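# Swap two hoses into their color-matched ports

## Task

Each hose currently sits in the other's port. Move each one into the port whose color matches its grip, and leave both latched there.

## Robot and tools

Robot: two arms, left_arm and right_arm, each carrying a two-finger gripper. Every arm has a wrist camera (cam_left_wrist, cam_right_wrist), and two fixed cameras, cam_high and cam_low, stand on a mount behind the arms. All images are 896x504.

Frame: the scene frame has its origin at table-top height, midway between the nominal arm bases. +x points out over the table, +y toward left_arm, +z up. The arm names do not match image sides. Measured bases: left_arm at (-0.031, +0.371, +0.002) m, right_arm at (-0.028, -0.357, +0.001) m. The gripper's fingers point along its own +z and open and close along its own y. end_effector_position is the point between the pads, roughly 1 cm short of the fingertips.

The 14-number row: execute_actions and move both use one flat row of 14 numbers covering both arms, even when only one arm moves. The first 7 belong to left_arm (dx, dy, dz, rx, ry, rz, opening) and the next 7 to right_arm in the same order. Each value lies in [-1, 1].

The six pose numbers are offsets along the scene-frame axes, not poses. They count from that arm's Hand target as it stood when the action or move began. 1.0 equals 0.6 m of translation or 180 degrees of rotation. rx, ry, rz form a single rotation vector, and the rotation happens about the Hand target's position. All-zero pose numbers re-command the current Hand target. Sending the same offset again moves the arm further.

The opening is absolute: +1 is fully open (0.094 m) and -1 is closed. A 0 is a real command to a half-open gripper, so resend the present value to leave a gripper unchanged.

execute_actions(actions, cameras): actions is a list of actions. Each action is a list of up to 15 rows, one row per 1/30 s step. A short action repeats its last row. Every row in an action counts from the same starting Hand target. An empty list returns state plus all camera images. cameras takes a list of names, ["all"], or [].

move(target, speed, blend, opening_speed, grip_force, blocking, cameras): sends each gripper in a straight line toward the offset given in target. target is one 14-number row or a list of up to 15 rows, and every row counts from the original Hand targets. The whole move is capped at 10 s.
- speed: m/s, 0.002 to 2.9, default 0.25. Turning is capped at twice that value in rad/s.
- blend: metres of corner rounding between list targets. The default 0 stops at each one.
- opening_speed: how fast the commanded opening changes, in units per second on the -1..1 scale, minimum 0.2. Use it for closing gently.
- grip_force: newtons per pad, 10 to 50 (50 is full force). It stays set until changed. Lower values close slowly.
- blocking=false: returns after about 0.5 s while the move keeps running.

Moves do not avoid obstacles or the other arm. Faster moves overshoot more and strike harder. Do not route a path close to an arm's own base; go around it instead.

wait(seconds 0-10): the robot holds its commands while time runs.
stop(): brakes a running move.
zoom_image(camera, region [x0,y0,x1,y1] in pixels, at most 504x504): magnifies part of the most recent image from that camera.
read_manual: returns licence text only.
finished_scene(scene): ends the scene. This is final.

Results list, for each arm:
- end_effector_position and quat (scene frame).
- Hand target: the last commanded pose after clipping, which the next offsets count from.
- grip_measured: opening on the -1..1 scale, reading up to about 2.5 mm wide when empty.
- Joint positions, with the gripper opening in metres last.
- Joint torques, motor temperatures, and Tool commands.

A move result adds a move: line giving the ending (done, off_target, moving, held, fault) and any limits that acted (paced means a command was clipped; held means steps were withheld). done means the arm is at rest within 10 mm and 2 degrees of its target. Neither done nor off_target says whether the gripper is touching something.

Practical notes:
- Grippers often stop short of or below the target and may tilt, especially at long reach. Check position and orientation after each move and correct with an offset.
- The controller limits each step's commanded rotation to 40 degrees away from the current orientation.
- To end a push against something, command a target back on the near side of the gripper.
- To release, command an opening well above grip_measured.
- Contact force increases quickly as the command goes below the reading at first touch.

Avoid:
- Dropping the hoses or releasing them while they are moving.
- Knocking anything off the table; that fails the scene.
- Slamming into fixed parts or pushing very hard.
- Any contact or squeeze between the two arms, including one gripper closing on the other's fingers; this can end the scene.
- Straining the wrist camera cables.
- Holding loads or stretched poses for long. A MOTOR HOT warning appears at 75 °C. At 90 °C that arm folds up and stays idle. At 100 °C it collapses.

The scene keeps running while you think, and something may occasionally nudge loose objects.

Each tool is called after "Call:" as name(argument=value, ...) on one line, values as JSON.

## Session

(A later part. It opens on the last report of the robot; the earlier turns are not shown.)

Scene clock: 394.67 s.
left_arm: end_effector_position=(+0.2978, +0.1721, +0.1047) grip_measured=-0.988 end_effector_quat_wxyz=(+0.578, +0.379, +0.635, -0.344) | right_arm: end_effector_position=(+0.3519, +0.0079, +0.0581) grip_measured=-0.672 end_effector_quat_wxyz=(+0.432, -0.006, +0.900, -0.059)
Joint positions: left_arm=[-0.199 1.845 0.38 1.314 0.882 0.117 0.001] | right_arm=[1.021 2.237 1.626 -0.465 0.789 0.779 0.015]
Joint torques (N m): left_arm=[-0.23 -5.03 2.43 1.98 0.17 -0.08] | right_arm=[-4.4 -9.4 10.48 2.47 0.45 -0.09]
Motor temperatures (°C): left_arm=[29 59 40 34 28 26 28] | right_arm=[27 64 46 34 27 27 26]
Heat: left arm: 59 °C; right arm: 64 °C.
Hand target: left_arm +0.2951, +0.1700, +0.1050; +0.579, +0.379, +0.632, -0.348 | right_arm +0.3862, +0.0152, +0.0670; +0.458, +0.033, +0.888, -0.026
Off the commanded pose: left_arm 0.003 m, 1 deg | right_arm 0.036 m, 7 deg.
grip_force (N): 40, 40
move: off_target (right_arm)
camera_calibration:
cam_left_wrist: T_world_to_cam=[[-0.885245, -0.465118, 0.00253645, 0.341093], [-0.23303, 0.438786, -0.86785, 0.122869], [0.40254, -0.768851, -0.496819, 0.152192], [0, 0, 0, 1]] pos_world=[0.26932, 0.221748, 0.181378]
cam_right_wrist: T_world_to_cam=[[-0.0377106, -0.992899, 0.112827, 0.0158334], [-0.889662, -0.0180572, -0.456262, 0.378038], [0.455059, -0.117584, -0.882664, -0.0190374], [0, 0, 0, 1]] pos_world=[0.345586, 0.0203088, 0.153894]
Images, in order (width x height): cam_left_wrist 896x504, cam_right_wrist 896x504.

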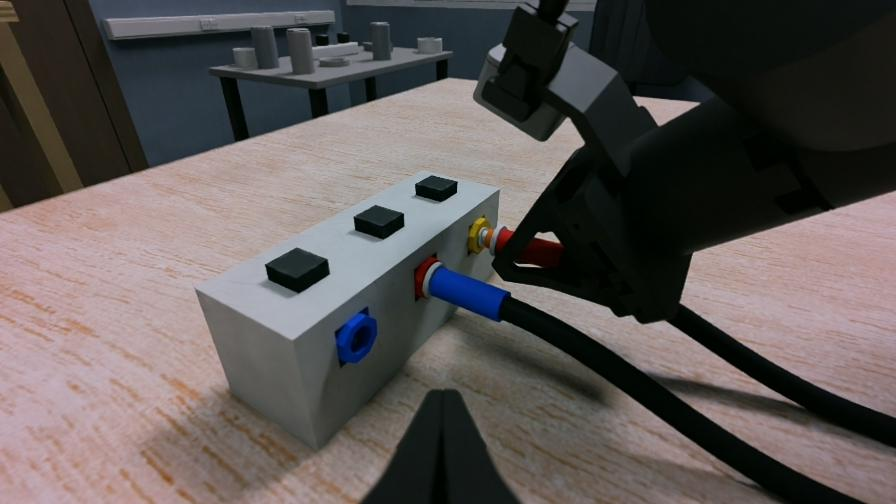

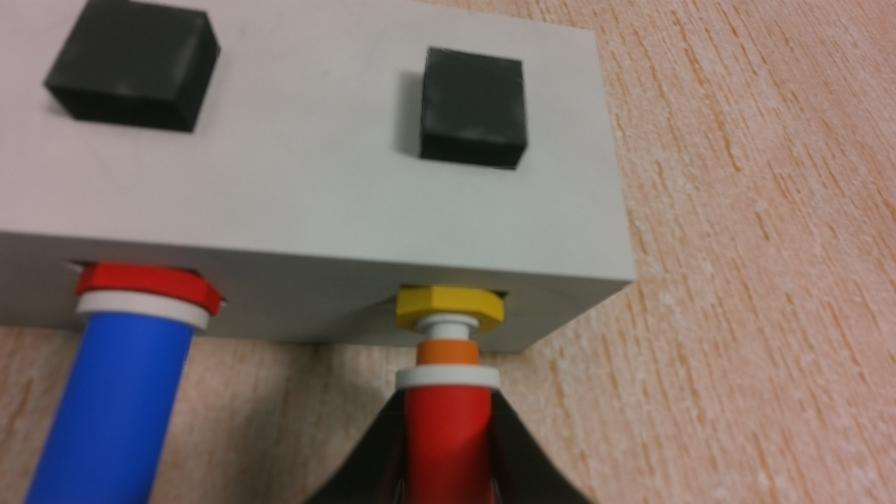

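Call:
move(target=[0, 0, 0, 0, 0, 0, -1, 0.0333, -0.003, 0.0067, 0, 0, 0, -1], speed=0.05, cameras=["cam_left_wrist", "cam_right_wrist"])

Call:
zoom_image(camera="cam_right_wrist", region=[330, 200, 560, 460])

Scene clock: 399.47 s.
left_arm: end_effector_position=(+0.2978, +0.1721, +0.1047) grip_measured=-0.988 end_effector_quat_wxyz=(+0.578, +0.379, +0.635, -0.344) | right_arm: end_effector_position=(+0.3535, +0.0069, +0.0579) grip_measured=-0.672 end_effector_quat_wxyz=(+0.411, -0.025, +0.909, -0.066)
Joint positions: left_arm=[-0.199 1.845 0.38 1.314 0.882 0.117 0.001] | right_arm=[1.008 2.244 1.665 -0.524 0.75 0.747 0.015]
Joint torques (N m): left_arm=[-0.23 -5.03 2.41 1.98 0.16 -0.08] | right_arm=[-6.35 -8.98 10.89 2.96 0.67 -0.11]
Motor temperatures (°C): left_arm=[29 58 40 34 28 26 28] | right_arm=[27 62 47 35 26 27 27]
Heat: left arm: 58 °C; right arm: 62 °C.
Hand target: left_arm +0.2951, +0.1700, +0.1050; +0.579, +0.379, +0.632, -0.348 | right_arm +0.4061, +0.0135, +0.0711; +0.458, +0.033, +0.888, -0.025
Off the commanded pose: left_arm 0.003 m, 1 deg | right_arm 0.055 m, 10 deg.
grip_force (N): 40, 40
move: off_target (right_arm)
camera_calibration:
cam_left_wrist: T_world_to_cam=[[-0.885245, -0.465118, 0.00253645, 0.341093], [-0.23303, 0.438786, -0.86785, 0.122869], [0.40254, -0.768851, -0.496819, 0.152192], [0, 0, 0, 1]] pos_world=[0.26932, 0.221748, 0.181378]
cam_right_wrist: T_world_to_cam=[[-0.00689221, -0.989891, 0.141662, 0.00233849], [-0.909277, -0.0527492, -0.412835, 0.384084], [0.416134, -0.131655, -0.899722, -0.00526215], [0, 0, 0, 1]] pos_world=[0.351444, 0.0218822, 0.153497]
Images, in order (width x height): cam_left_wrist 896x504, cam_right_wrist 896x504.

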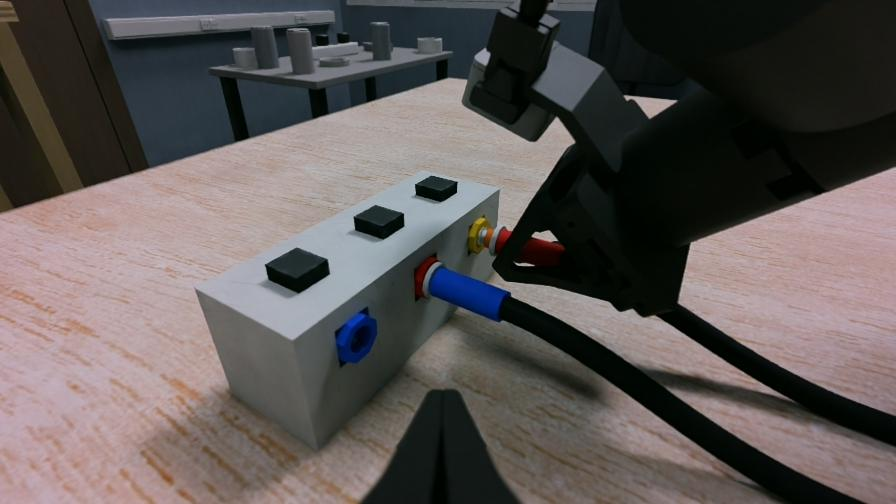

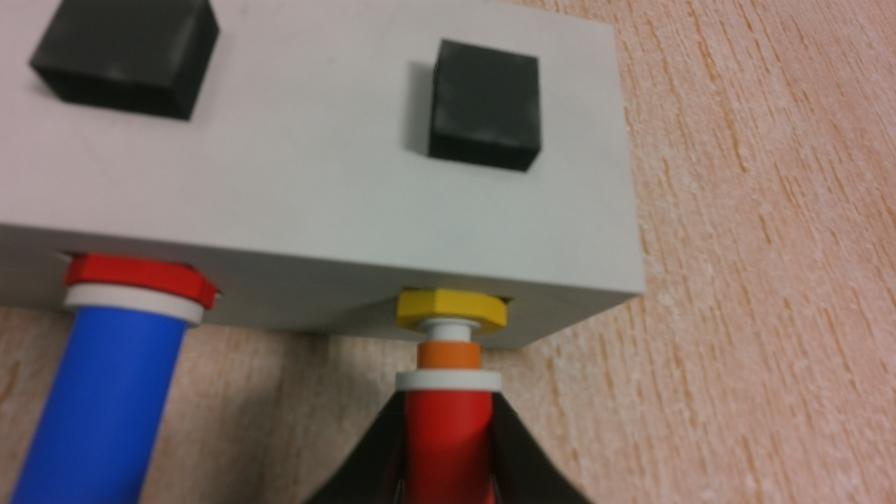

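Scaled by 1.938.

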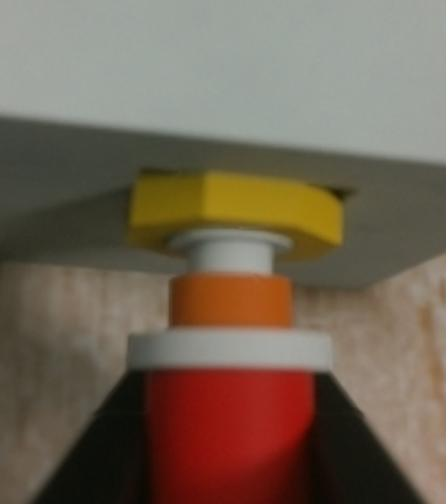

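Call:
zoom_image(camera="cam_left_wrist", region=[420, 180, 580, 300])

Scaled by 3.150.

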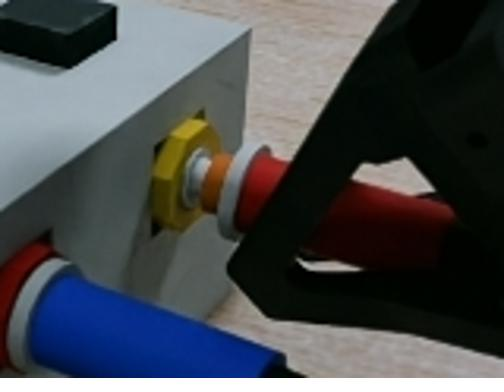

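Call:
move(target=[[0, 0, 0, 0, 0, 0, -1, -0.0667, 0.0055, -0.0135, 0, 0, 0, -1],[0, 0, 0, 0, 0, 0, -1, -0.0667, 0.0055, -0.0135, 0, 0, 0, -0.45]], speed=0.08, opening_speed=0.3, cameras=["cam_left_wrist", "cam_right_wrist"])

Scene clock: 416.70 s.
left_arm: end_effector_position=(+0.2978, +0.1721, +0.1047) grip_measured=-0.988 end_effector_quat_wxyz=(+0.578, +0.379, +0.635, -0.344) | right_arm: end_effector_position=(+0.3600, +0.0144, +0.0651) grip_measured=-0.451 end_effector_quat_wxyz=(+0.446, +0.019, +0.894, -0.037)
Joint positions: left_arm=[-0.199 1.845 0.38 1.314 0.882 0.117 0.001] | right_arm=[1.016 2.244 1.645 -0.428 0.794 0.806 0.026]
Joint torques (N m): left_arm=[-0.23 -5.03 2.43 1.98 0.16 -0.08] | right_arm=[-0.5 -11 5.79 2.04 0.59 0.11]
Motor temperatures (°C): left_arm=[29 58 39 35 28 26 28] | right_arm=[28 61 49 37 27 27 26]
Heat: left arm: 58 °C; right arm: 61 °C.
Hand target: left_arm +0.2951, +0.1700, +0.1050; +0.579, +0.379, +0.632, -0.348 | right_arm +0.3661, +0.0168, +0.0632; +0.458, +0.033, +0.888, -0.025
Off the commanded pose: left_arm 0.003 m, 1 deg | right_arm 0.007 m, 3 deg.
grip_force (N): 40, 40
move: off_target (right_arm); target 2's new opening was sent with right_arm's hand 0.018 m and 6 deg from that target
camera_calibration:
cam_left_wrist: T_world_to_cam=[[-0.885245, -0.465118, 0.00253645, 0.341093], [-0.23303, 0.438786, -0.86785, 0.122869], [0.40254, -0.768851, -0.496819, 0.152192], [0, 0, 0, 1]] pos_world=[0.26932, 0.221748, 0.181378]
cam_right_wrist: T_world_to_cam=[[-0.0645982, -0.996611, 0.0509303, 0.0355226], [-0.874338, 0.0319251, -0.484266, 0.384103], [0.480999, -0.075813, -0.873437, -0.0263901], [0, 0, 0, 1]] pos_world=[0.350824, 0.021139, 0.161149]
Images, in order (width x height): cam_left_wrist 896x504, cam_right_wrist 896x504.

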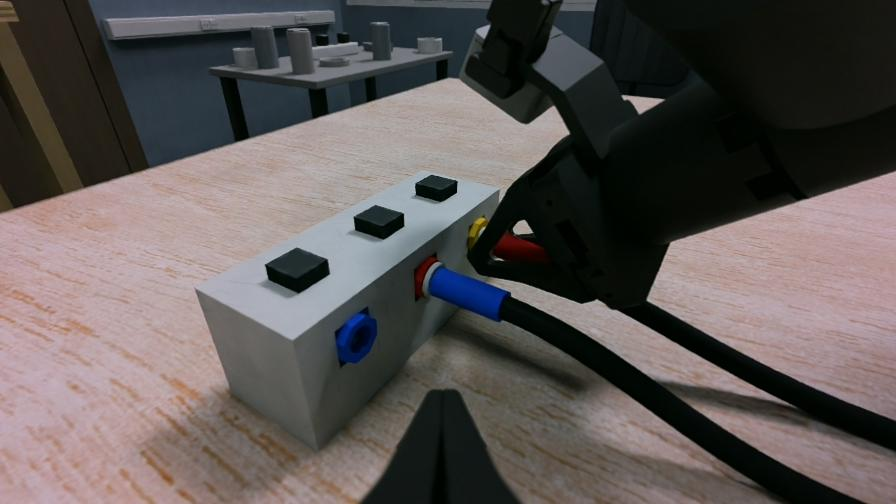

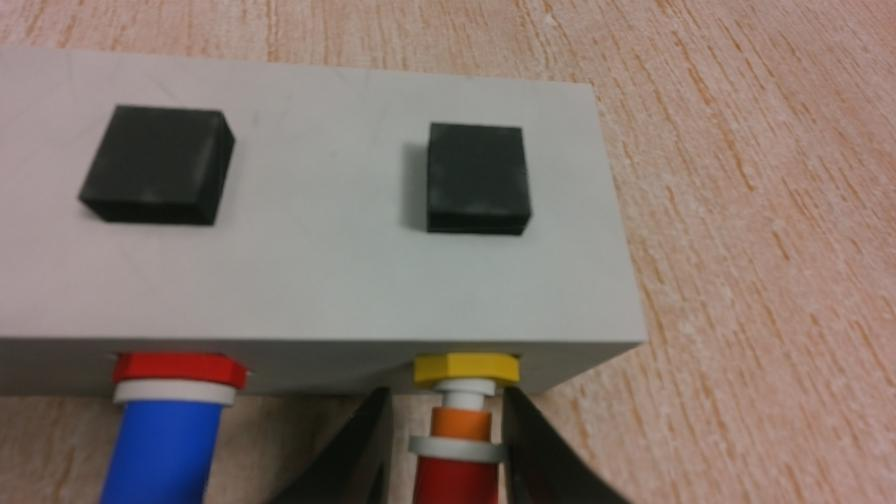

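Call:
move(target=[[0, 0, 0, 0, 0, 0, -1, 0.0, -0.0035, 0.0, 0, 0, 0, -0.15],[0, 0, 0, 0, 0, 0, -1, -0.081, 0.004, 0.058, 0, 0, 0, -0.15]], speed=0.08, opening_speed=0.4, cameras=["cam_left_wrist", "cam_right_wrist"])

Scene clock: 426.80 s.
left_arm: end_effector_position=(+0.2978, +0.1721, +0.1047) grip_measured=-0.988 end_effector_quat_wxyz=(+0.578, +0.379, +0.635, -0.344) | right_arm: end_effector_position=(+0.3189, +0.0216, +0.0809) grip_measured=-0.151 end_effector_quat_wxyz=(+0.447, +0.018, +0.894, -0.035)
Joint positions: left_arm=[-0.199 1.845 0.38 1.314 0.882 0.117 0.001] | right_arm=[1.102 2.181 1.617 -0.537 0.836 0.912 0.04]
Joint torques (N m): left_arm=[-0.23 -5.03 2.43 1.98 0.16 -0.08] | right_arm=[0.25 -14.89 5.76 1.19 0.7 0.24]
Motor temperatures (°C): left_arm=[29 57 39 35 28 26 28] | right_arm=[27 62 46 36 27 27 26]
Heat: left arm: 57 °C; right arm: 62 °C.
Hand target: left_arm +0.2951, +0.1700, +0.1050; +0.579, +0.379, +0.632, -0.348 | right_arm +0.3177, +0.0190, +0.0979; +0.458, +0.033, +0.888, -0.026
Off the commanded pose: left_arm 0.003 m, 1 deg | right_arm 0.017 m, 2 deg.
grip_force (N): 40, 40
move: off_target (right_arm)
camera_calibration:
cam_left_wrist: T_world_to_cam=[[-0.885276, -0.465061, 0.00216436, 0.341157], [-0.232611, 0.438752, -0.86798, 0.122874], [0.402714, -0.768905, -0.496595, 0.152166], [0, 0, 0, 1]] pos_world=[0.26932, 0.221748, 0.181478]
cam_right_wrist: T_world_to_cam=[[-0.0618991, -0.996862, 0.0493434, 0.0385712], [-0.873168, 0.030138, -0.486486, 0.355545], [0.483472, -0.0731981, -0.872294, 0.00686068], [0, 0, 0, 1]] pos_world=[0.309521, 0.028237, 0.177049]
Images, in order (width x height): cam_left_wrist 896x504, cam_right_wrist 896x504.

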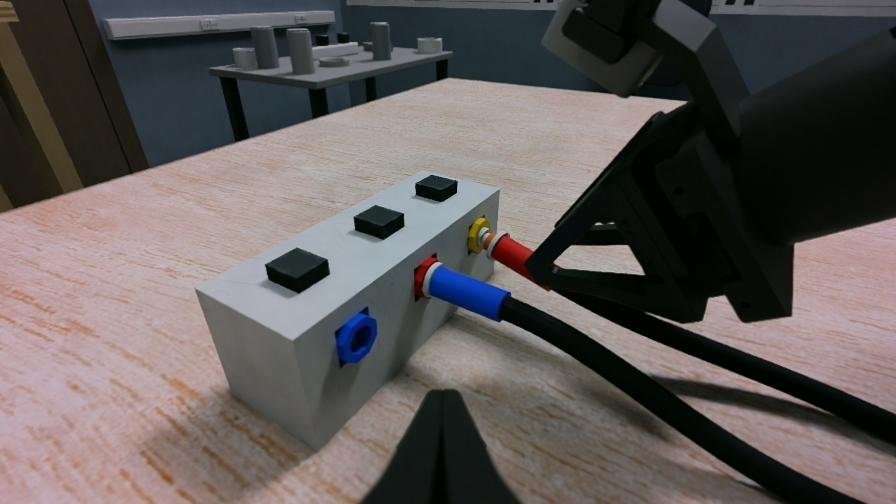

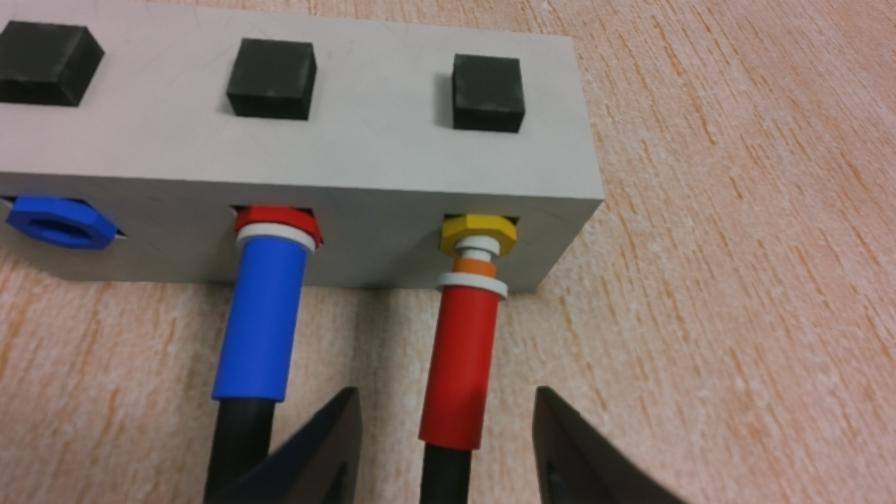

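Call:
move(target=[[0, 0, 0, 0, 0, 0, -1, -0.0545, 0.0183, 0.0368, 0, -0.03, 0, -0.04],[0, 0, 0, 0, 0, 0, -1, -0.0062, 0.0867, -0.0115, 0, -0.03, 0, -0.04]], speed=0.12, blend=[0.02, 0], cameras=["cam_left_wrist", "cam_right_wrist"])

Scene clock: 436.03 s.
left_arm: end_effector_position=(+0.2978, +0.1721, +0.1047) grip_measured=-0.988 end_effector_quat_wxyz=(+0.578, +0.379, +0.635, -0.344) | right_arm: end_effector_position=(+0.3083, +0.0698, +0.0872) grip_measured=-0.041 end_effector_quat_wxyz=(+0.492, +0.024, +0.870, -0.024)
Joint positions: left_arm=[-0.199 1.845 0.38 1.314 0.882 0.117 0.001] | right_arm=[1.186 2.312 1.8 -0.566 0.948 0.965 0.045]
Joint torques (N m): left_arm=[-0.23 -5.03 2.43 1.98 0.16 -0.08] | right_arm=[-0.62 -11.34 9.07 1.24 0.71 0.09]
Motor temperatures (°C): left_arm=[29 57 39 36 28 26 28] | right_arm=[27 63 45 35 27 27 26]
Heat: left arm: 57 °C; right arm: 63 °C.
Hand target: left_arm +0.2951, +0.1700, +0.1050; +0.579, +0.379, +0.632, -0.348 | right_arm +0.3138, +0.0711, +0.0908; +0.499, +0.034, +0.866, -0.024
Off the commanded pose: left_arm 0.003 m, 1 deg | right_arm 0.007 m, 2 deg.
grip_force (N): 40, 40
move: done
camera_calibration:
cam_left_wrist: T_world_to_cam=[[-0.885276, -0.465061, 0.00216436, 0.341157], [-0.232611, 0.438752, -0.86798, 0.122874], [0.402714, -0.768905, -0.496595, 0.152166], [0, 0, 0, 1]] pos_world=[0.26932, 0.221748, 0.181478]
cam_right_wrist: T_world_to_cam=[[-0.0634801, -0.997757, 0.0212298, 0.0885528], [-0.818398, 0.0398711, -0.573267, 0.337781], [0.571135, -0.0537655, -0.819094, -0.0120387], [0, 0, 0, 1]] pos_world=[0.288937, 0.0742392, 0.181898]
Images, in order (width x height): cam_left_wrist 896x504, cam_right_wrist 896x504.

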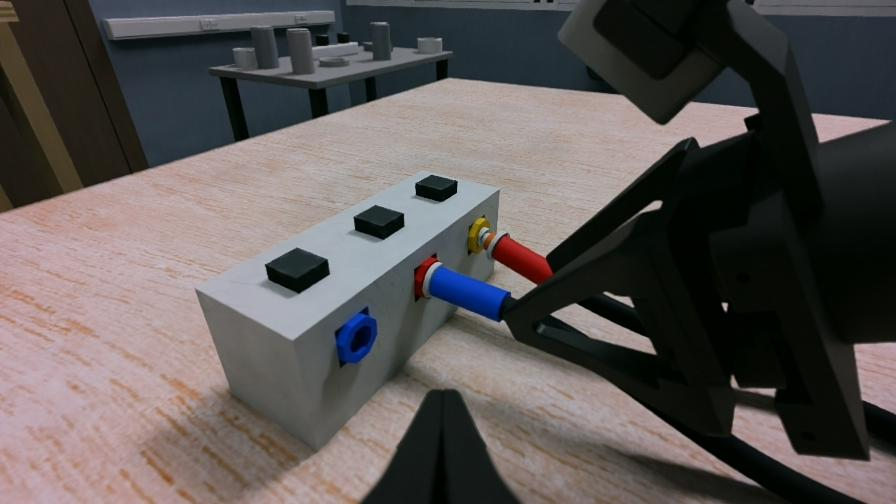

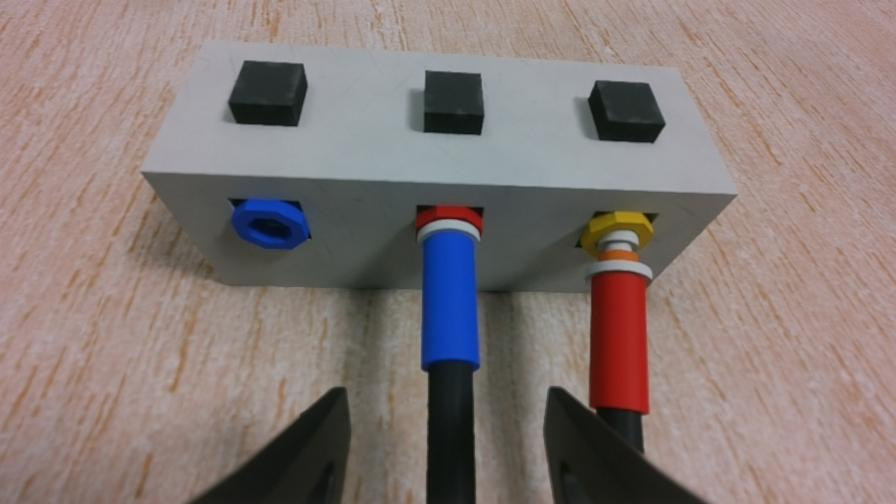

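Call:
move(target=[[0, 0, 0, 0, 0, 0, -1, 0.0848, 0.0, -0.0613, 0, 0, 0, -0.04],[0, 0, 0, 0, 0, 0, -1, 0.0848, 0.0, -0.0613, 0, 0, 0, -1]], speed=0.1, opening_speed=0.5, cameras=["cam_left_wrist", "cam_right_wrist"])

Scene clock: 445.17 s.
left_arm: end_effector_position=(+0.2978, +0.1721, +0.1047) grip_measured=-0.988 end_effector_quat_wxyz=(+0.578, +0.379, +0.635, -0.344) | right_arm: end_effector_position=(+0.3578, +0.0638, +0.0565) grip_measured=-0.673 end_effector_quat_wxyz=(+0.497, +0.023, +0.867, -0.040)
Joint positions: left_arm=[-0.199 1.845 0.38 1.314 0.882 0.117 0.001] | right_arm=[1.094 2.418 1.841 -0.416 0.927 0.833 0.015]
Joint torques (N m): left_arm=[-0.24 -5.03 2.41 1.98 0.16 -0.08] | right_arm=[-0.72 -11.08 9.01 1.77 0.37 0.09]
Motor temperatures (°C): left_arm=[29 57 39 36 28 26 28] | right_arm=[27 64 46 34 27 27 26]
Heat: left arm: 57 °C; right arm: 64 °C.
Hand target: left_arm +0.2951, +0.1700, +0.1050; +0.579, +0.379, +0.632, -0.348 | right_arm +0.3648, +0.0711, +0.0541; +0.499, +0.034, +0.866, -0.024
Off the commanded pose: left_arm 0.003 m, 1 deg | right_arm 0.010 m, 2 deg.
grip_force (N): 40, 40
move: done; target 2's new opening was sent with right_arm's hand 0.011 m and 2 deg from that target
camera_calibration:
cam_left_wrist: T_world_to_cam=[[-0.885276, -0.465061, 0.00216436, 0.341157], [-0.232611, 0.438752, -0.86798, 0.122874], [0.402714, -0.768905, -0.496595, 0.152166], [0, 0, 0, 1]] pos_world=[0.26932, 0.221748, 0.181478]
cam_right_wrist: T_world_to_cam=[[-0.0777209, -0.995724, 0.0499303, 0.0898408], [-0.811972, 0.0341591, -0.582696, 0.359547], [0.578499, -0.0858296, -0.811155, -0.0667813], [0, 0, 0, 1]] pos_world=[0.337558, 0.071443, 0.150851]
Images, in order (width x height): cam_left_wrist 896x504, cam_right_wrist 896x504.

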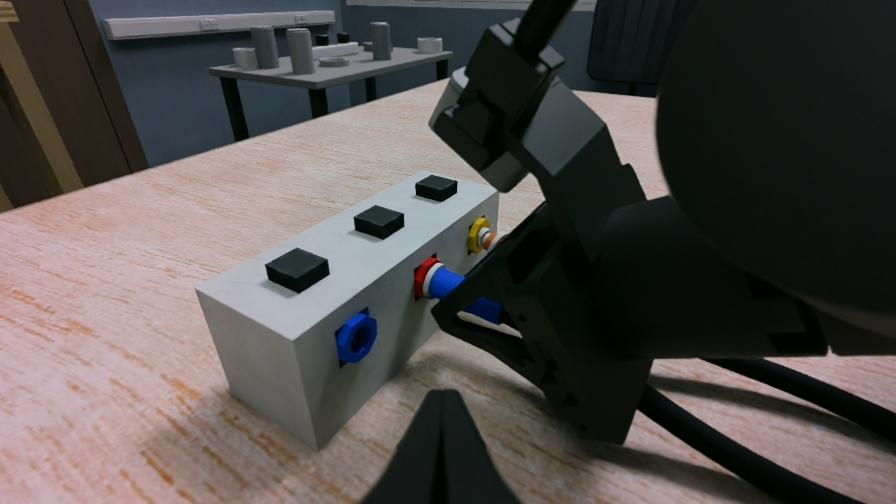

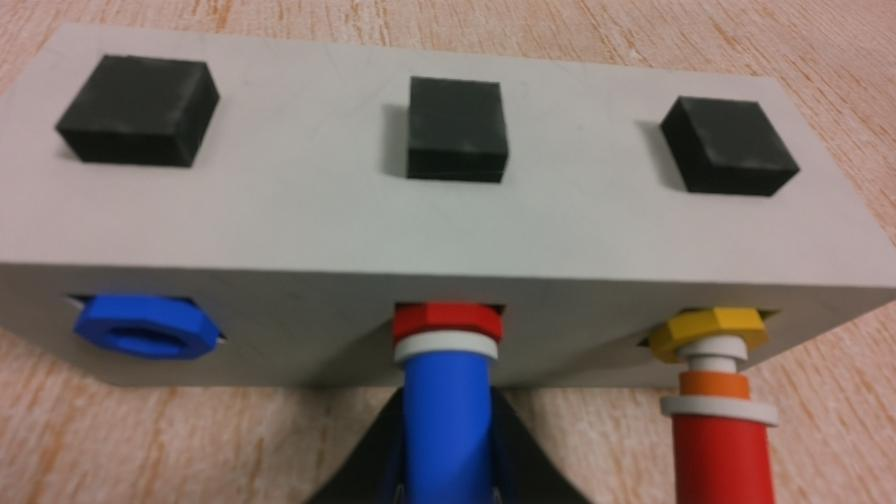

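Call:
move(target=[[0.025, 0.117, 0.192, 0.05, 0.234, 0.064, -1, 0, 0, 0, 0, 0, 0, -1],[0.1915, -0.067, 0.192, 0.1035, 0.4678, 0.1284, -1, 0, 0, 0, 0, 0, 0, -1],[0.19, -0.185, 0.078, 0.1035, 0.4678, 0.1284, -1, 0, 0, 0, 0, 0, 0, -1]], speed=[0.2, 0.2, 0.15], blend=[0.04, 0.03, 0], cameras=["cam_left_wrist", "cam_high"])

Call:
zoom_image(camera="cam_left_wrist", region=[260, 180, 640, 480])

Scene clock: 462.43 s.
left_arm: end_effector_position=(+0.4063, +0.0590, +0.1439) grip_measured=-0.988 end_effector_quat_wxyz=(-0.013, +0.012, +0.954, -0.298) | right_arm: end_effector_position=(+0.3578, +0.0638, +0.0565) grip_measured=-0.673 end_effector_quat_wxyz=(+0.497, +0.023, +0.867, -0.040)
Joint positions: left_arm=[-0.46 2.545 2.69 -1.457 0.554 -0.499 0.001] | right_arm=[1.094 2.418 1.841 -0.416 0.927 0.833 0.015]
Joint torques (N m): left_arm=[0.49 -13.65 4.34 0.96 0.28 -0.06] | right_arm=[-0.76 -11.1 8.99 1.77 0.36 0.08]
Motor temperatures (°C): left_arm=[29 58 39 36 28 26 28] | right_arm=[26 66 45 35 26 27 26]
Heat: left arm: 58 °C; right arm: 66 °C.
Hand target: left_arm +0.4091, +0.0590, +0.1519; +0.001, +0.009, +0.954, -0.301 | right_arm +0.3648, +0.0711, +0.0541; +0.499, +0.034, +0.866, -0.024
Off the commanded pose: left_arm 0.008 m, 2 deg | right_arm 0.010 m, 2 deg.
grip_force (N): 40, 40
move: done
camera_calibration:
cam_left_wrist: T_world_to_cam=[[-0.0114569, -0.814927, 0.57945, -0.0330268], [-0.89729, 0.26412, 0.353712, 0.336228], [-0.441294, -0.515882, -0.734252, 0.403168], [0, 0, 0, 1]] pos_world=[0.479231, 0.0922683, 0.196237]
Images, in order (width x height): cam_high 896x504, cam_left_wrist 896x504.

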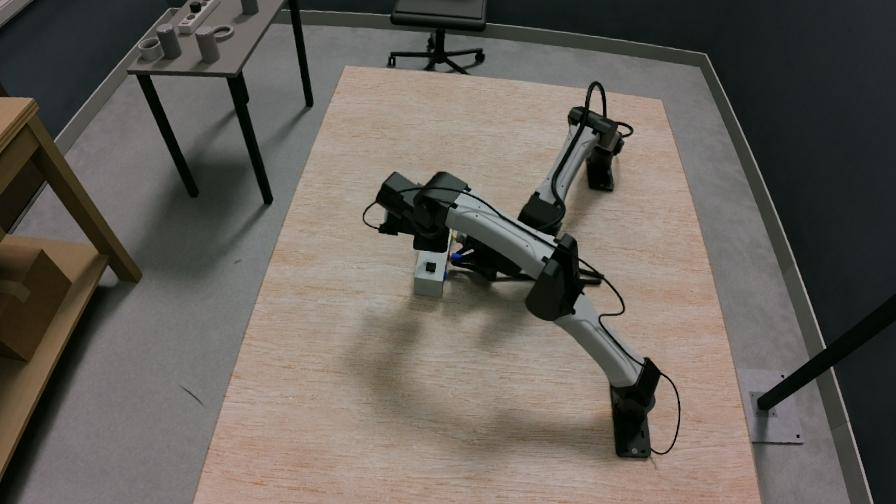

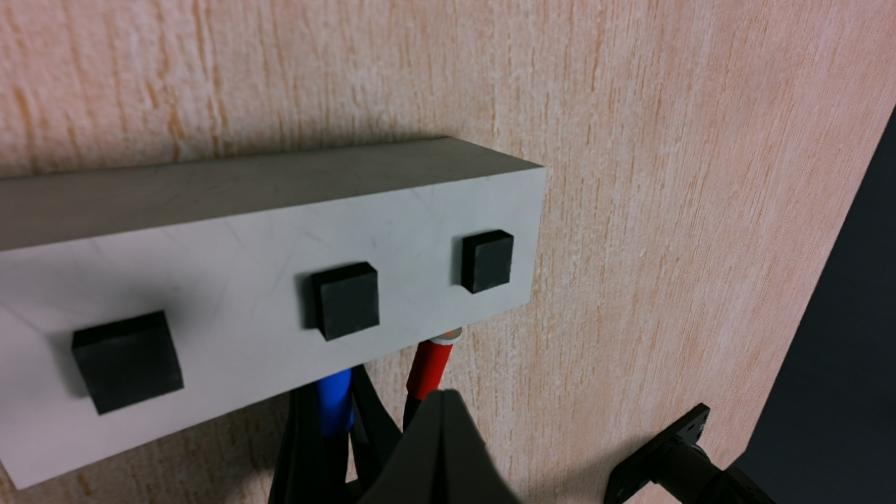

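Scaled by 1.326.

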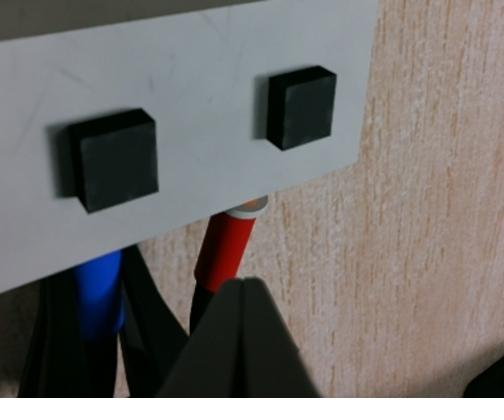

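Call:
move(target=[-0.0133, 0.0092, -0.0833, 0, 0, 0, -1, 0, 0, 0, 0, 0, 0, -1], speed=0.1, cameras=["cam_left_wrist"])

Call:
zoom_image(camera="cam_left_wrist", region=[340, 310, 560, 500])

Scene clock: 473.50 s.
left_arm: end_effector_position=(+0.3879, +0.0650, +0.0857) grip_measured=-0.988 end_effector_quat_wxyz=(-0.043, +0.004, +0.955, -0.294) | right_arm: end_effector_position=(+0.3578, +0.0638, +0.0565) grip_measured=-0.673 end_effector_quat_wxyz=(+0.497, +0.023, +0.867, -0.040)
Joint positions: left_arm=[-0.46 2.395 2.181 -1.157 0.574 -0.499 0.001] | right_arm=[1.094 2.418 1.841 -0.416 0.927 0.833 0.015]
Joint torques (N m): left_arm=[0.73 -14.83 4.38 1.24 0.07 -0.02] | right_arm=[-0.73 -11.11 8.99 1.77 0.37 0.08]
Motor temperatures (°C): left_arm=[29 67 39 34 28 26 28] | right_arm=[26 66 45 35 26 27 26]
Heat: left arm: 67 °C; right arm: 66 °C.
Hand target: left_arm +0.4010, +0.0645, +0.1018; +0.000, +0.009, +0.954, -0.301 | right_arm +0.3648, +0.0710, +0.0541; +0.499, +0.034, +0.866, -0.024
Off the commanded pose: left_arm 0.021 m, 5 deg | right_arm 0.010 m, 2 deg.
grip_force (N): 40, 40
move: off_target (left_arm)
camera_calibration:
cam_left_wrist: T_world_to_cam=[[0.0208248, -0.819568, 0.572604, -0.00612455], [-0.872871, 0.264365, 0.410131, 0.32437], [-0.487507, -0.50835, -0.709871, 0.370712], [0, 0, 0, 1]] pos_world=[0.463985, 0.09768, 0.133631]
Images, in order (width x height): cam_left_wrist 896x504.

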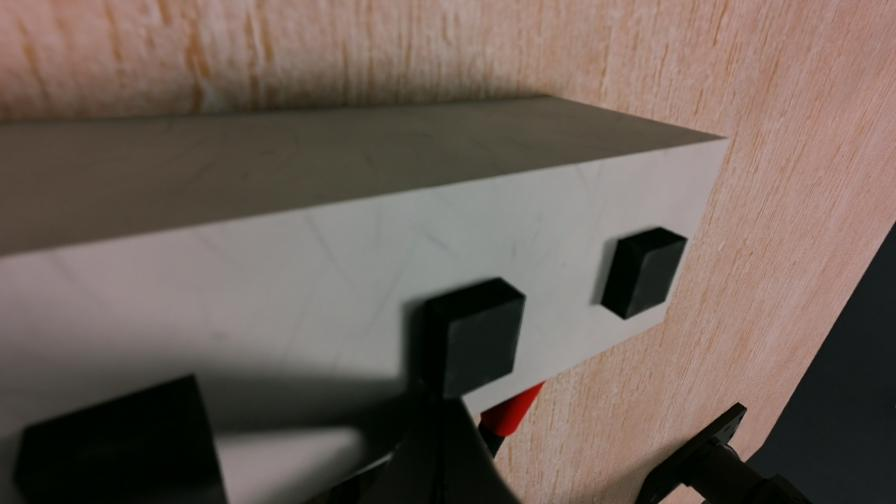

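Scaled by 2.291.

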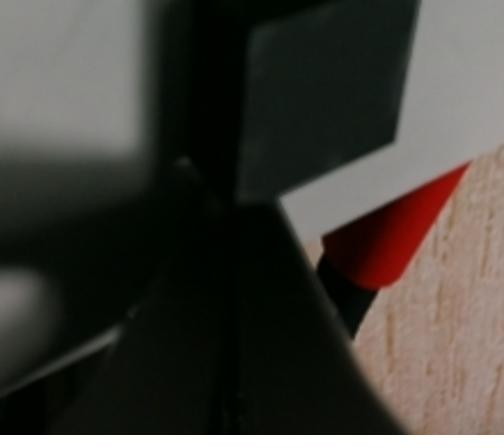

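Call:
move(target=[[0.0217, -0.0067, 0.045, 0, 0, 0, -1, 0, 0, 0, 0, 0, 0, -1],[0.0217, -0.0067, 0.015, 0, 0, 0, -1, 0, 0, 0, 0, 0, 0, -1]], speed=[0.1, 0.05], cameras=["cam_left_wrist"])

Call:
zoom_image(camera="cam_left_wrist", region=[340, 270, 560, 460])

Scene clock: 480.97 s.
left_arm: end_effector_position=(+0.4090, +0.0579, +0.1024) grip_measured=-0.988 end_effector_quat_wxyz=(-0.015, +0.011, +0.954, -0.298) | right_arm: end_effector_position=(+0.3578, +0.0638, +0.0565) grip_measured=-0.673 end_effector_quat_wxyz=(+0.497, +0.023, +0.867, -0.040)
Joint positions: left_arm=[-0.46 2.468 2.374 -1.222 0.555 -0.499 0.001] | right_arm=[1.094 2.418 1.841 -0.416 0.927 0.833 0.015]
Joint torques (N m): left_arm=[1.09 -13.74 4.66 0.96 0.29 0.01] | right_arm=[-0.72 -11.08 8.99 1.77 0.37 0.09]
Motor temperatures (°C): left_arm=[29 74 40 34 28 26 28] | right_arm=[26 67 45 35 26 27 26]
Heat: left arm: 74 °C; right arm: 67 °C.
Hand target: left_arm +0.4141, +0.0605, +0.1109; +0.001, +0.009, +0.954, -0.301 | right_arm +0.3648, +0.0710, +0.0541; +0.499, +0.034, +0.866, -0.024
Off the commanded pose: left_arm 0.010 m, 2 deg | right_arm 0.010 m, 2 deg.
grip_force (N): 40, 40
move: done
camera_calibration:
cam_left_wrist: T_world_to_cam=[[-0.00882417, -0.815325, 0.578936, -0.0107685], [-0.896007, 0.263487, 0.357416, 0.352804], [-0.443952, -0.515577, -0.732862, 0.374158], [0, 0, 0, 1]] pos_world=[0.482128, 0.0911681, 0.154342]
Images, in order (width x height): cam_left_wrist 896x504.

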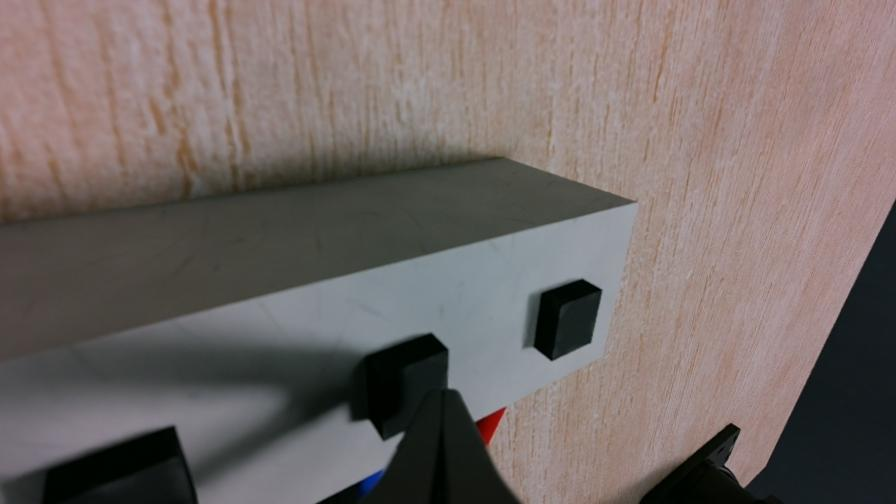

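Scaled by 2.291.

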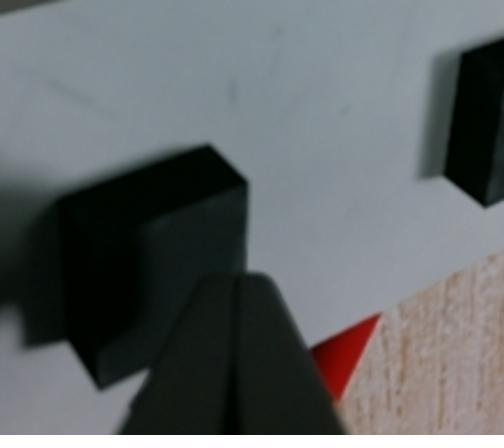

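Call:
move(target=[-0.015, 0.002, -0.012, 0, 0, 0, -1, 0, 0, 0, 0, 0, 0, -1], speed=0.1, cameras=["cam_left_wrist"])

Call:
zoom_image(camera="cam_left_wrist", region=[340, 270, 560, 460])

Scene clock: 491.23 s.
left_arm: end_effector_position=(+0.4053, +0.0581, +0.0935) grip_measured=-0.988 end_effector_quat_wxyz=(-0.011, +0.013, +0.952, -0.305) | right_arm: end_effector_position=(+0.3578, +0.0638, +0.0565) grip_measured=-0.673 end_effector_quat_wxyz=(+0.497, +0.023, +0.867, -0.040)
Joint positions: left_arm=[-0.46 2.418 2.242 -1.126 0.565 -0.499 0.001] | right_arm=[1.094 2.418 1.841 -0.416 0.927 0.833 0.015]
Joint torques (N m): left_arm=[0.53 -14.56 3.95 0.89 0.15 -0.05] | right_arm=[-0.75 -11.08 8.99 1.77 0.37 0.09]
Motor temperatures (°C): left_arm=[29 80 39 34 28 26 28] | right_arm=[26 67 45 35 26 27 26]
Heat: left arm: 80 °C; right arm: 67 °C. Fold the left arm in close to its base, or ease its load, before you think long.
Hand target: left_arm +0.4051, +0.0617, +0.1036; +0.001, +0.009, +0.954, -0.301 | right_arm +0.3648, +0.0710, +0.0541; +0.499, +0.034, +0.866, -0.024
Off the commanded pose: left_arm 0.011 m, 2 deg | right_arm 0.010 m, 2 deg.
MOTOR HOT: joint 2 (shoulder) of the left arm reports 80 °C; the controller's stop level is 90 °C. To cool a motor, set the load down, stop pushing, or move to a pose that needs little force.
grip_force (N): 40, 40
move: off_target (left_arm)
camera_calibration:
cam_left_wrist: T_world_to_cam=[[-0.0158506, -0.806648, 0.59082, -0.0042282], [-0.898366, 0.270902, 0.345761, 0.354216], [-0.438961, -0.525292, -0.728959, 0.364234], [0, 0, 0, 1]] pos_world=[0.478034, 0.0919607, 0.145535]
Images, in order (width x height): cam_left_wrist 896x504.

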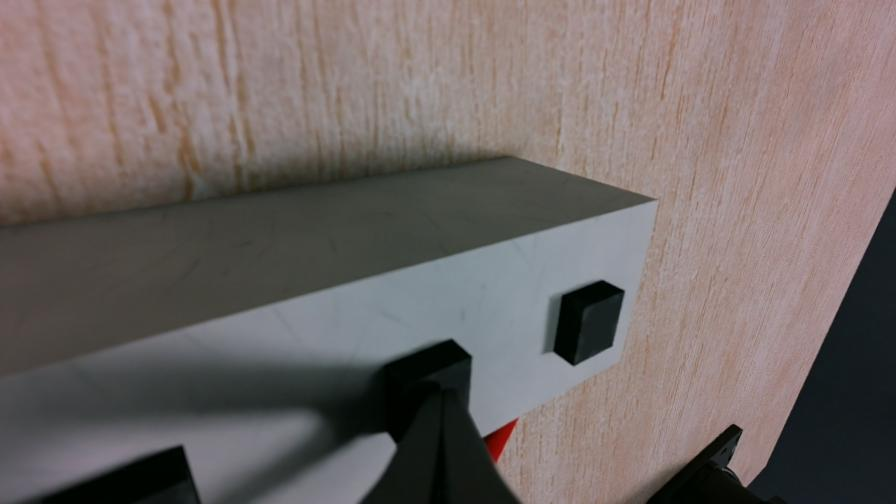

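Scaled by 2.291.

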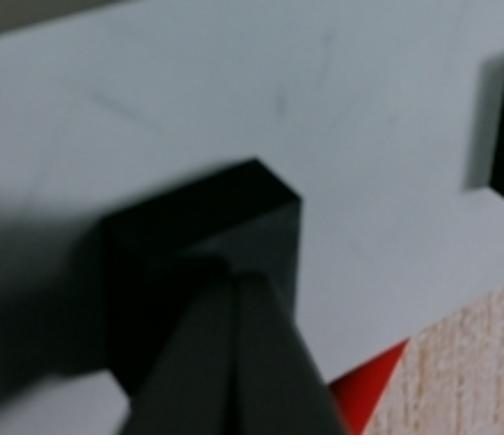

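Call:
move(target=[[-0.0085, 0.0105, -0.1527, 0.04, 0.035, 0, -1, 0, 0, 0, 0, 0, 0, -1],[-0.0085, 0.0105, -0.1527, 0.04, 0.035, 0, -1, -0.0581, 0.0051, 0, 0, 0, 0, -1]], speed=[0.1, 0.08], cameras=["cam_right_wrist"])

Scene clock: 497.43 s.
left_arm: end_effector_position=(+0.4090, +0.0511, +0.0881) grip_measured=-0.988 end_effector_quat_wxyz=(-0.006, +0.020, +0.946, -0.324) | right_arm: end_effector_position=(+0.3339, +0.0722, +0.0526) grip_measured=-0.673 end_effector_quat_wxyz=(+0.500, +0.026, +0.865, -0.037)
Joint positions: left_arm=[-0.46 2.421 2.208 -1.058 0.597 -0.498 0.001] | right_arm=[1.146 2.418 1.827 -0.45 0.958 0.907 0.015]
Joint torques (N m): left_arm=[-0.55 -4.75 2.04 0.61 -0.97 0.06] | right_arm=[0.55 -14.22 5.22 1.42 0.43 0.27]
Motor temperatures (°C): left_arm=[29 81 39 33 28 26 28] | right_arm=[26 67 45 35 26 27 26]
Heat: left arm: 81 °C; right arm: 67 °C. Fold the left arm in close to its base, or ease its load, before you think long.
Hand target: left_arm +0.4000, +0.0679, +0.0121; -0.052, -0.007, +0.969, -0.240 | right_arm +0.3298, +0.0742, +0.0541; +0.499, +0.034, +0.866, -0.024
Off the commanded pose: left_arm 0.078 m, 12 deg | right_arm 0.005 m, 2 deg.
MOTOR HOT: still on. Joint 2 (shoulder) of the left arm reports 81 °C.
grip_force (N): 40, 40
move: off_target (left_arm)
camera_calibration:
cam_right_wrist: T_world_to_cam=[[-0.079988, -0.996005, 0.0397064, 0.0977338], [-0.806812, 0.0412987, -0.589364, 0.335798], [0.585369, -0.0791776, -0.806891, -0.0584577], [0, 0, 0, 1]] pos_world=[0.312962, 0.0788468, 0.146857]
Images, in order (width x height): cam_right_wrist 896x504.

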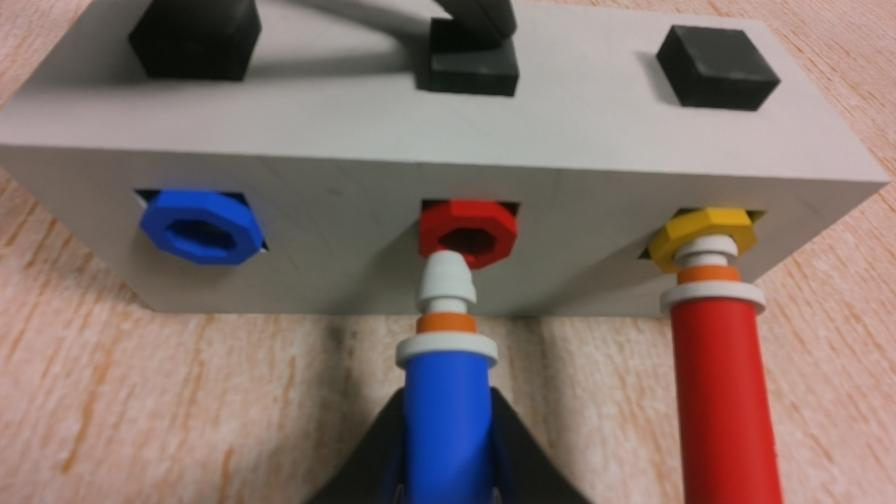

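Call:
move(target=[[0, 0, 0.25, 0, 0, 0, -1, -0.083, 0.0072, 0.0132, 0, 0, 0, -1],[-0.067, 0.22, 0.313, -0.07, -0.24, -0.077, -1, -0.083, 0.0072, 0.0132, 0, 0, 0, -1],[-0.192, 0.353, 0.172, -0.1447, -0.4947, -0.1549, -1, -0.1157, 0.1097, 0.0265, 0, 0, 0, -1],[-0.192, 0.353, 0.172, -0.1447, -0.4947, -0.1549, -1, 0.0003, 0.0997, 0.0132, 0, 0, 0, -1]], speed=[0.2, 0.2, 0.2, 0.1], blend=[0.03, 0.03, 0, 0], cameras=["cam_left_wrist", "cam_right_wrist"])

Scene clock: 518.67 s.
left_arm: end_effector_position=(+0.2868, +0.2790, +0.1165) grip_measured=-0.988 end_effector_quat_wxyz=(+0.578, +0.382, +0.634, -0.344) | right_arm: end_effector_position=(+0.3267, +0.1255, +0.0629) grip_measured=-0.673 end_effector_quat_wxyz=(+0.496, +0.023, +0.867, -0.042)
Joint positions: left_arm=[0.241 1.673 0.393 0.899 1.314 0.375 0.001] | right_arm=[1.2 2.677 2.375 -0.828 0.978 0.997 0.015]
Joint torques (N m): left_arm=[1.05 -4.05 2.89 1.69 0.45 -0.08] | right_arm=[-0.14 -12.74 9.4 1.51 0.49 0.05]
Motor temperatures (°C): left_arm=[29 68 39 33 28 26 28] | right_arm=[26 72 45 33 26 27 26]
Heat: left arm: 68 °C; right arm: 72 °C.
Hand target: left_arm +0.2847, +0.2797, +0.1152; +0.578, +0.380, +0.632, -0.348 | right_arm +0.3301, +0.1339, +0.0621; +0.499, +0.034, +0.866, -0.024
Off the commanded pose: left_arm 0.002 m, 1 deg | right_arm 0.009 m, 2 deg.
MOTOR HOT: cleared for the motors of the left arm.
grip_force (N): 40, 40
move: done
camera_calibration:
cam_left_wrist: T_world_to_cam=[[-0.887701, -0.460417, -0.00162327, 0.380942], [-0.22719, 0.441093, -0.868229, 0.0814478], [0.400463, -0.770359, -0.496161, 0.245576], [0, 0, 0, 1]] pos_world=[0.258323, 0.328648, 0.193179]
cam_right_wrist: T_world_to_cam=[[-0.080281, -0.995458, 0.0511724, 0.149215], [-0.813363, 0.0357464, -0.580657, 0.336112], [0.57619, -0.0882374, -0.812539, -0.0371412], [0, 0, 0, 1]] pos_world=[0.306761, 0.133245, 0.157351]
Images, in order (width x height): cam_left_wrist 896x504, cam_right_wrist 896x504.

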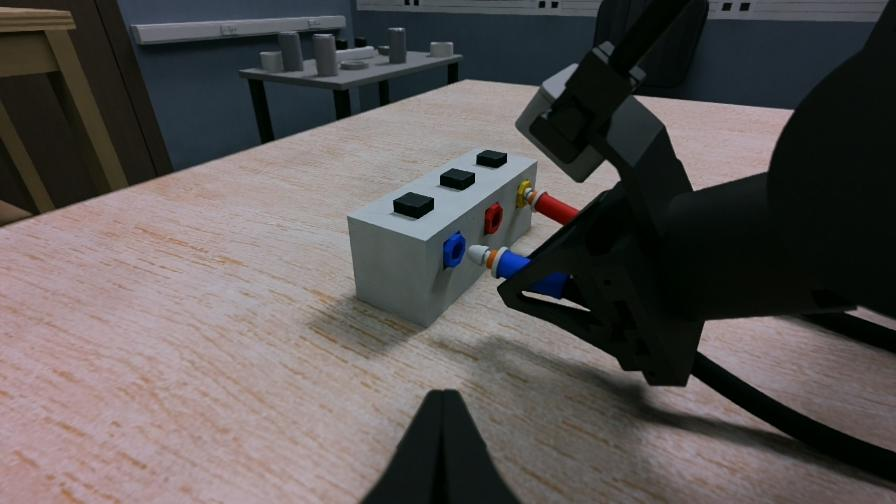

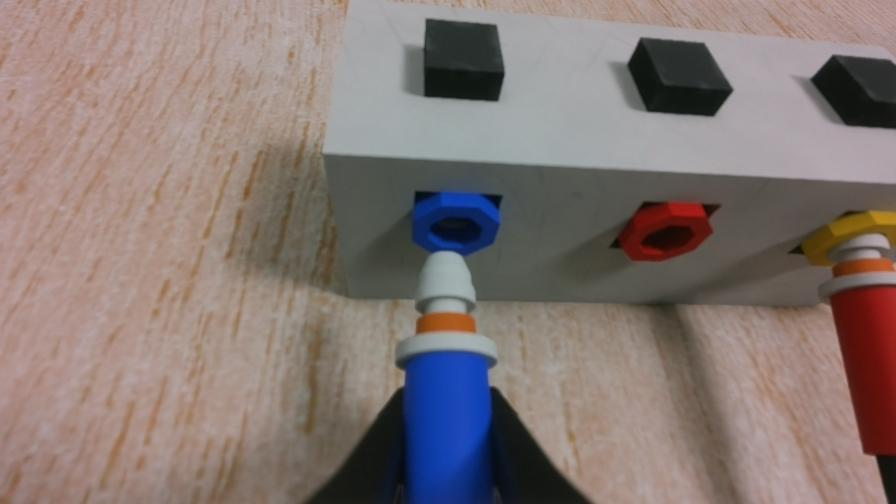

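Call:
zoom_image(camera="cam_left_wrist", region=[400, 180, 600, 320])

Call:
zoom_image(camera="cam_right_wrist", region=[350, 160, 560, 380])

Scaled by 2.520.

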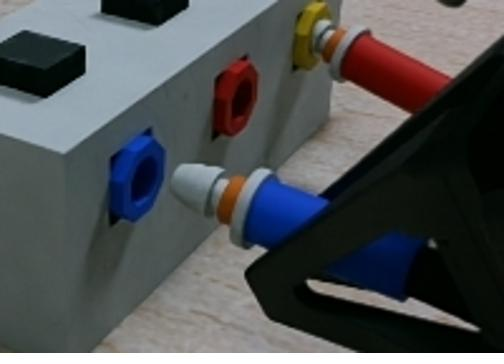

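Scaled by 2.291.

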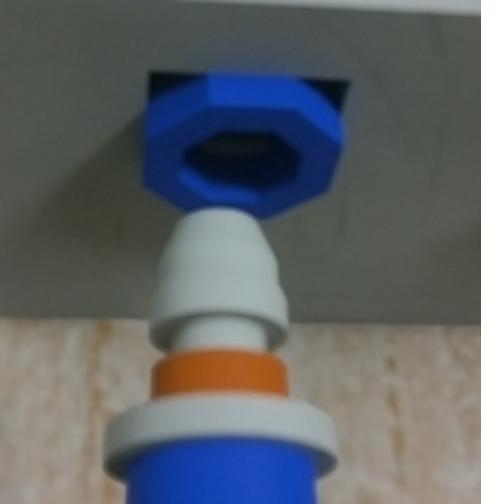

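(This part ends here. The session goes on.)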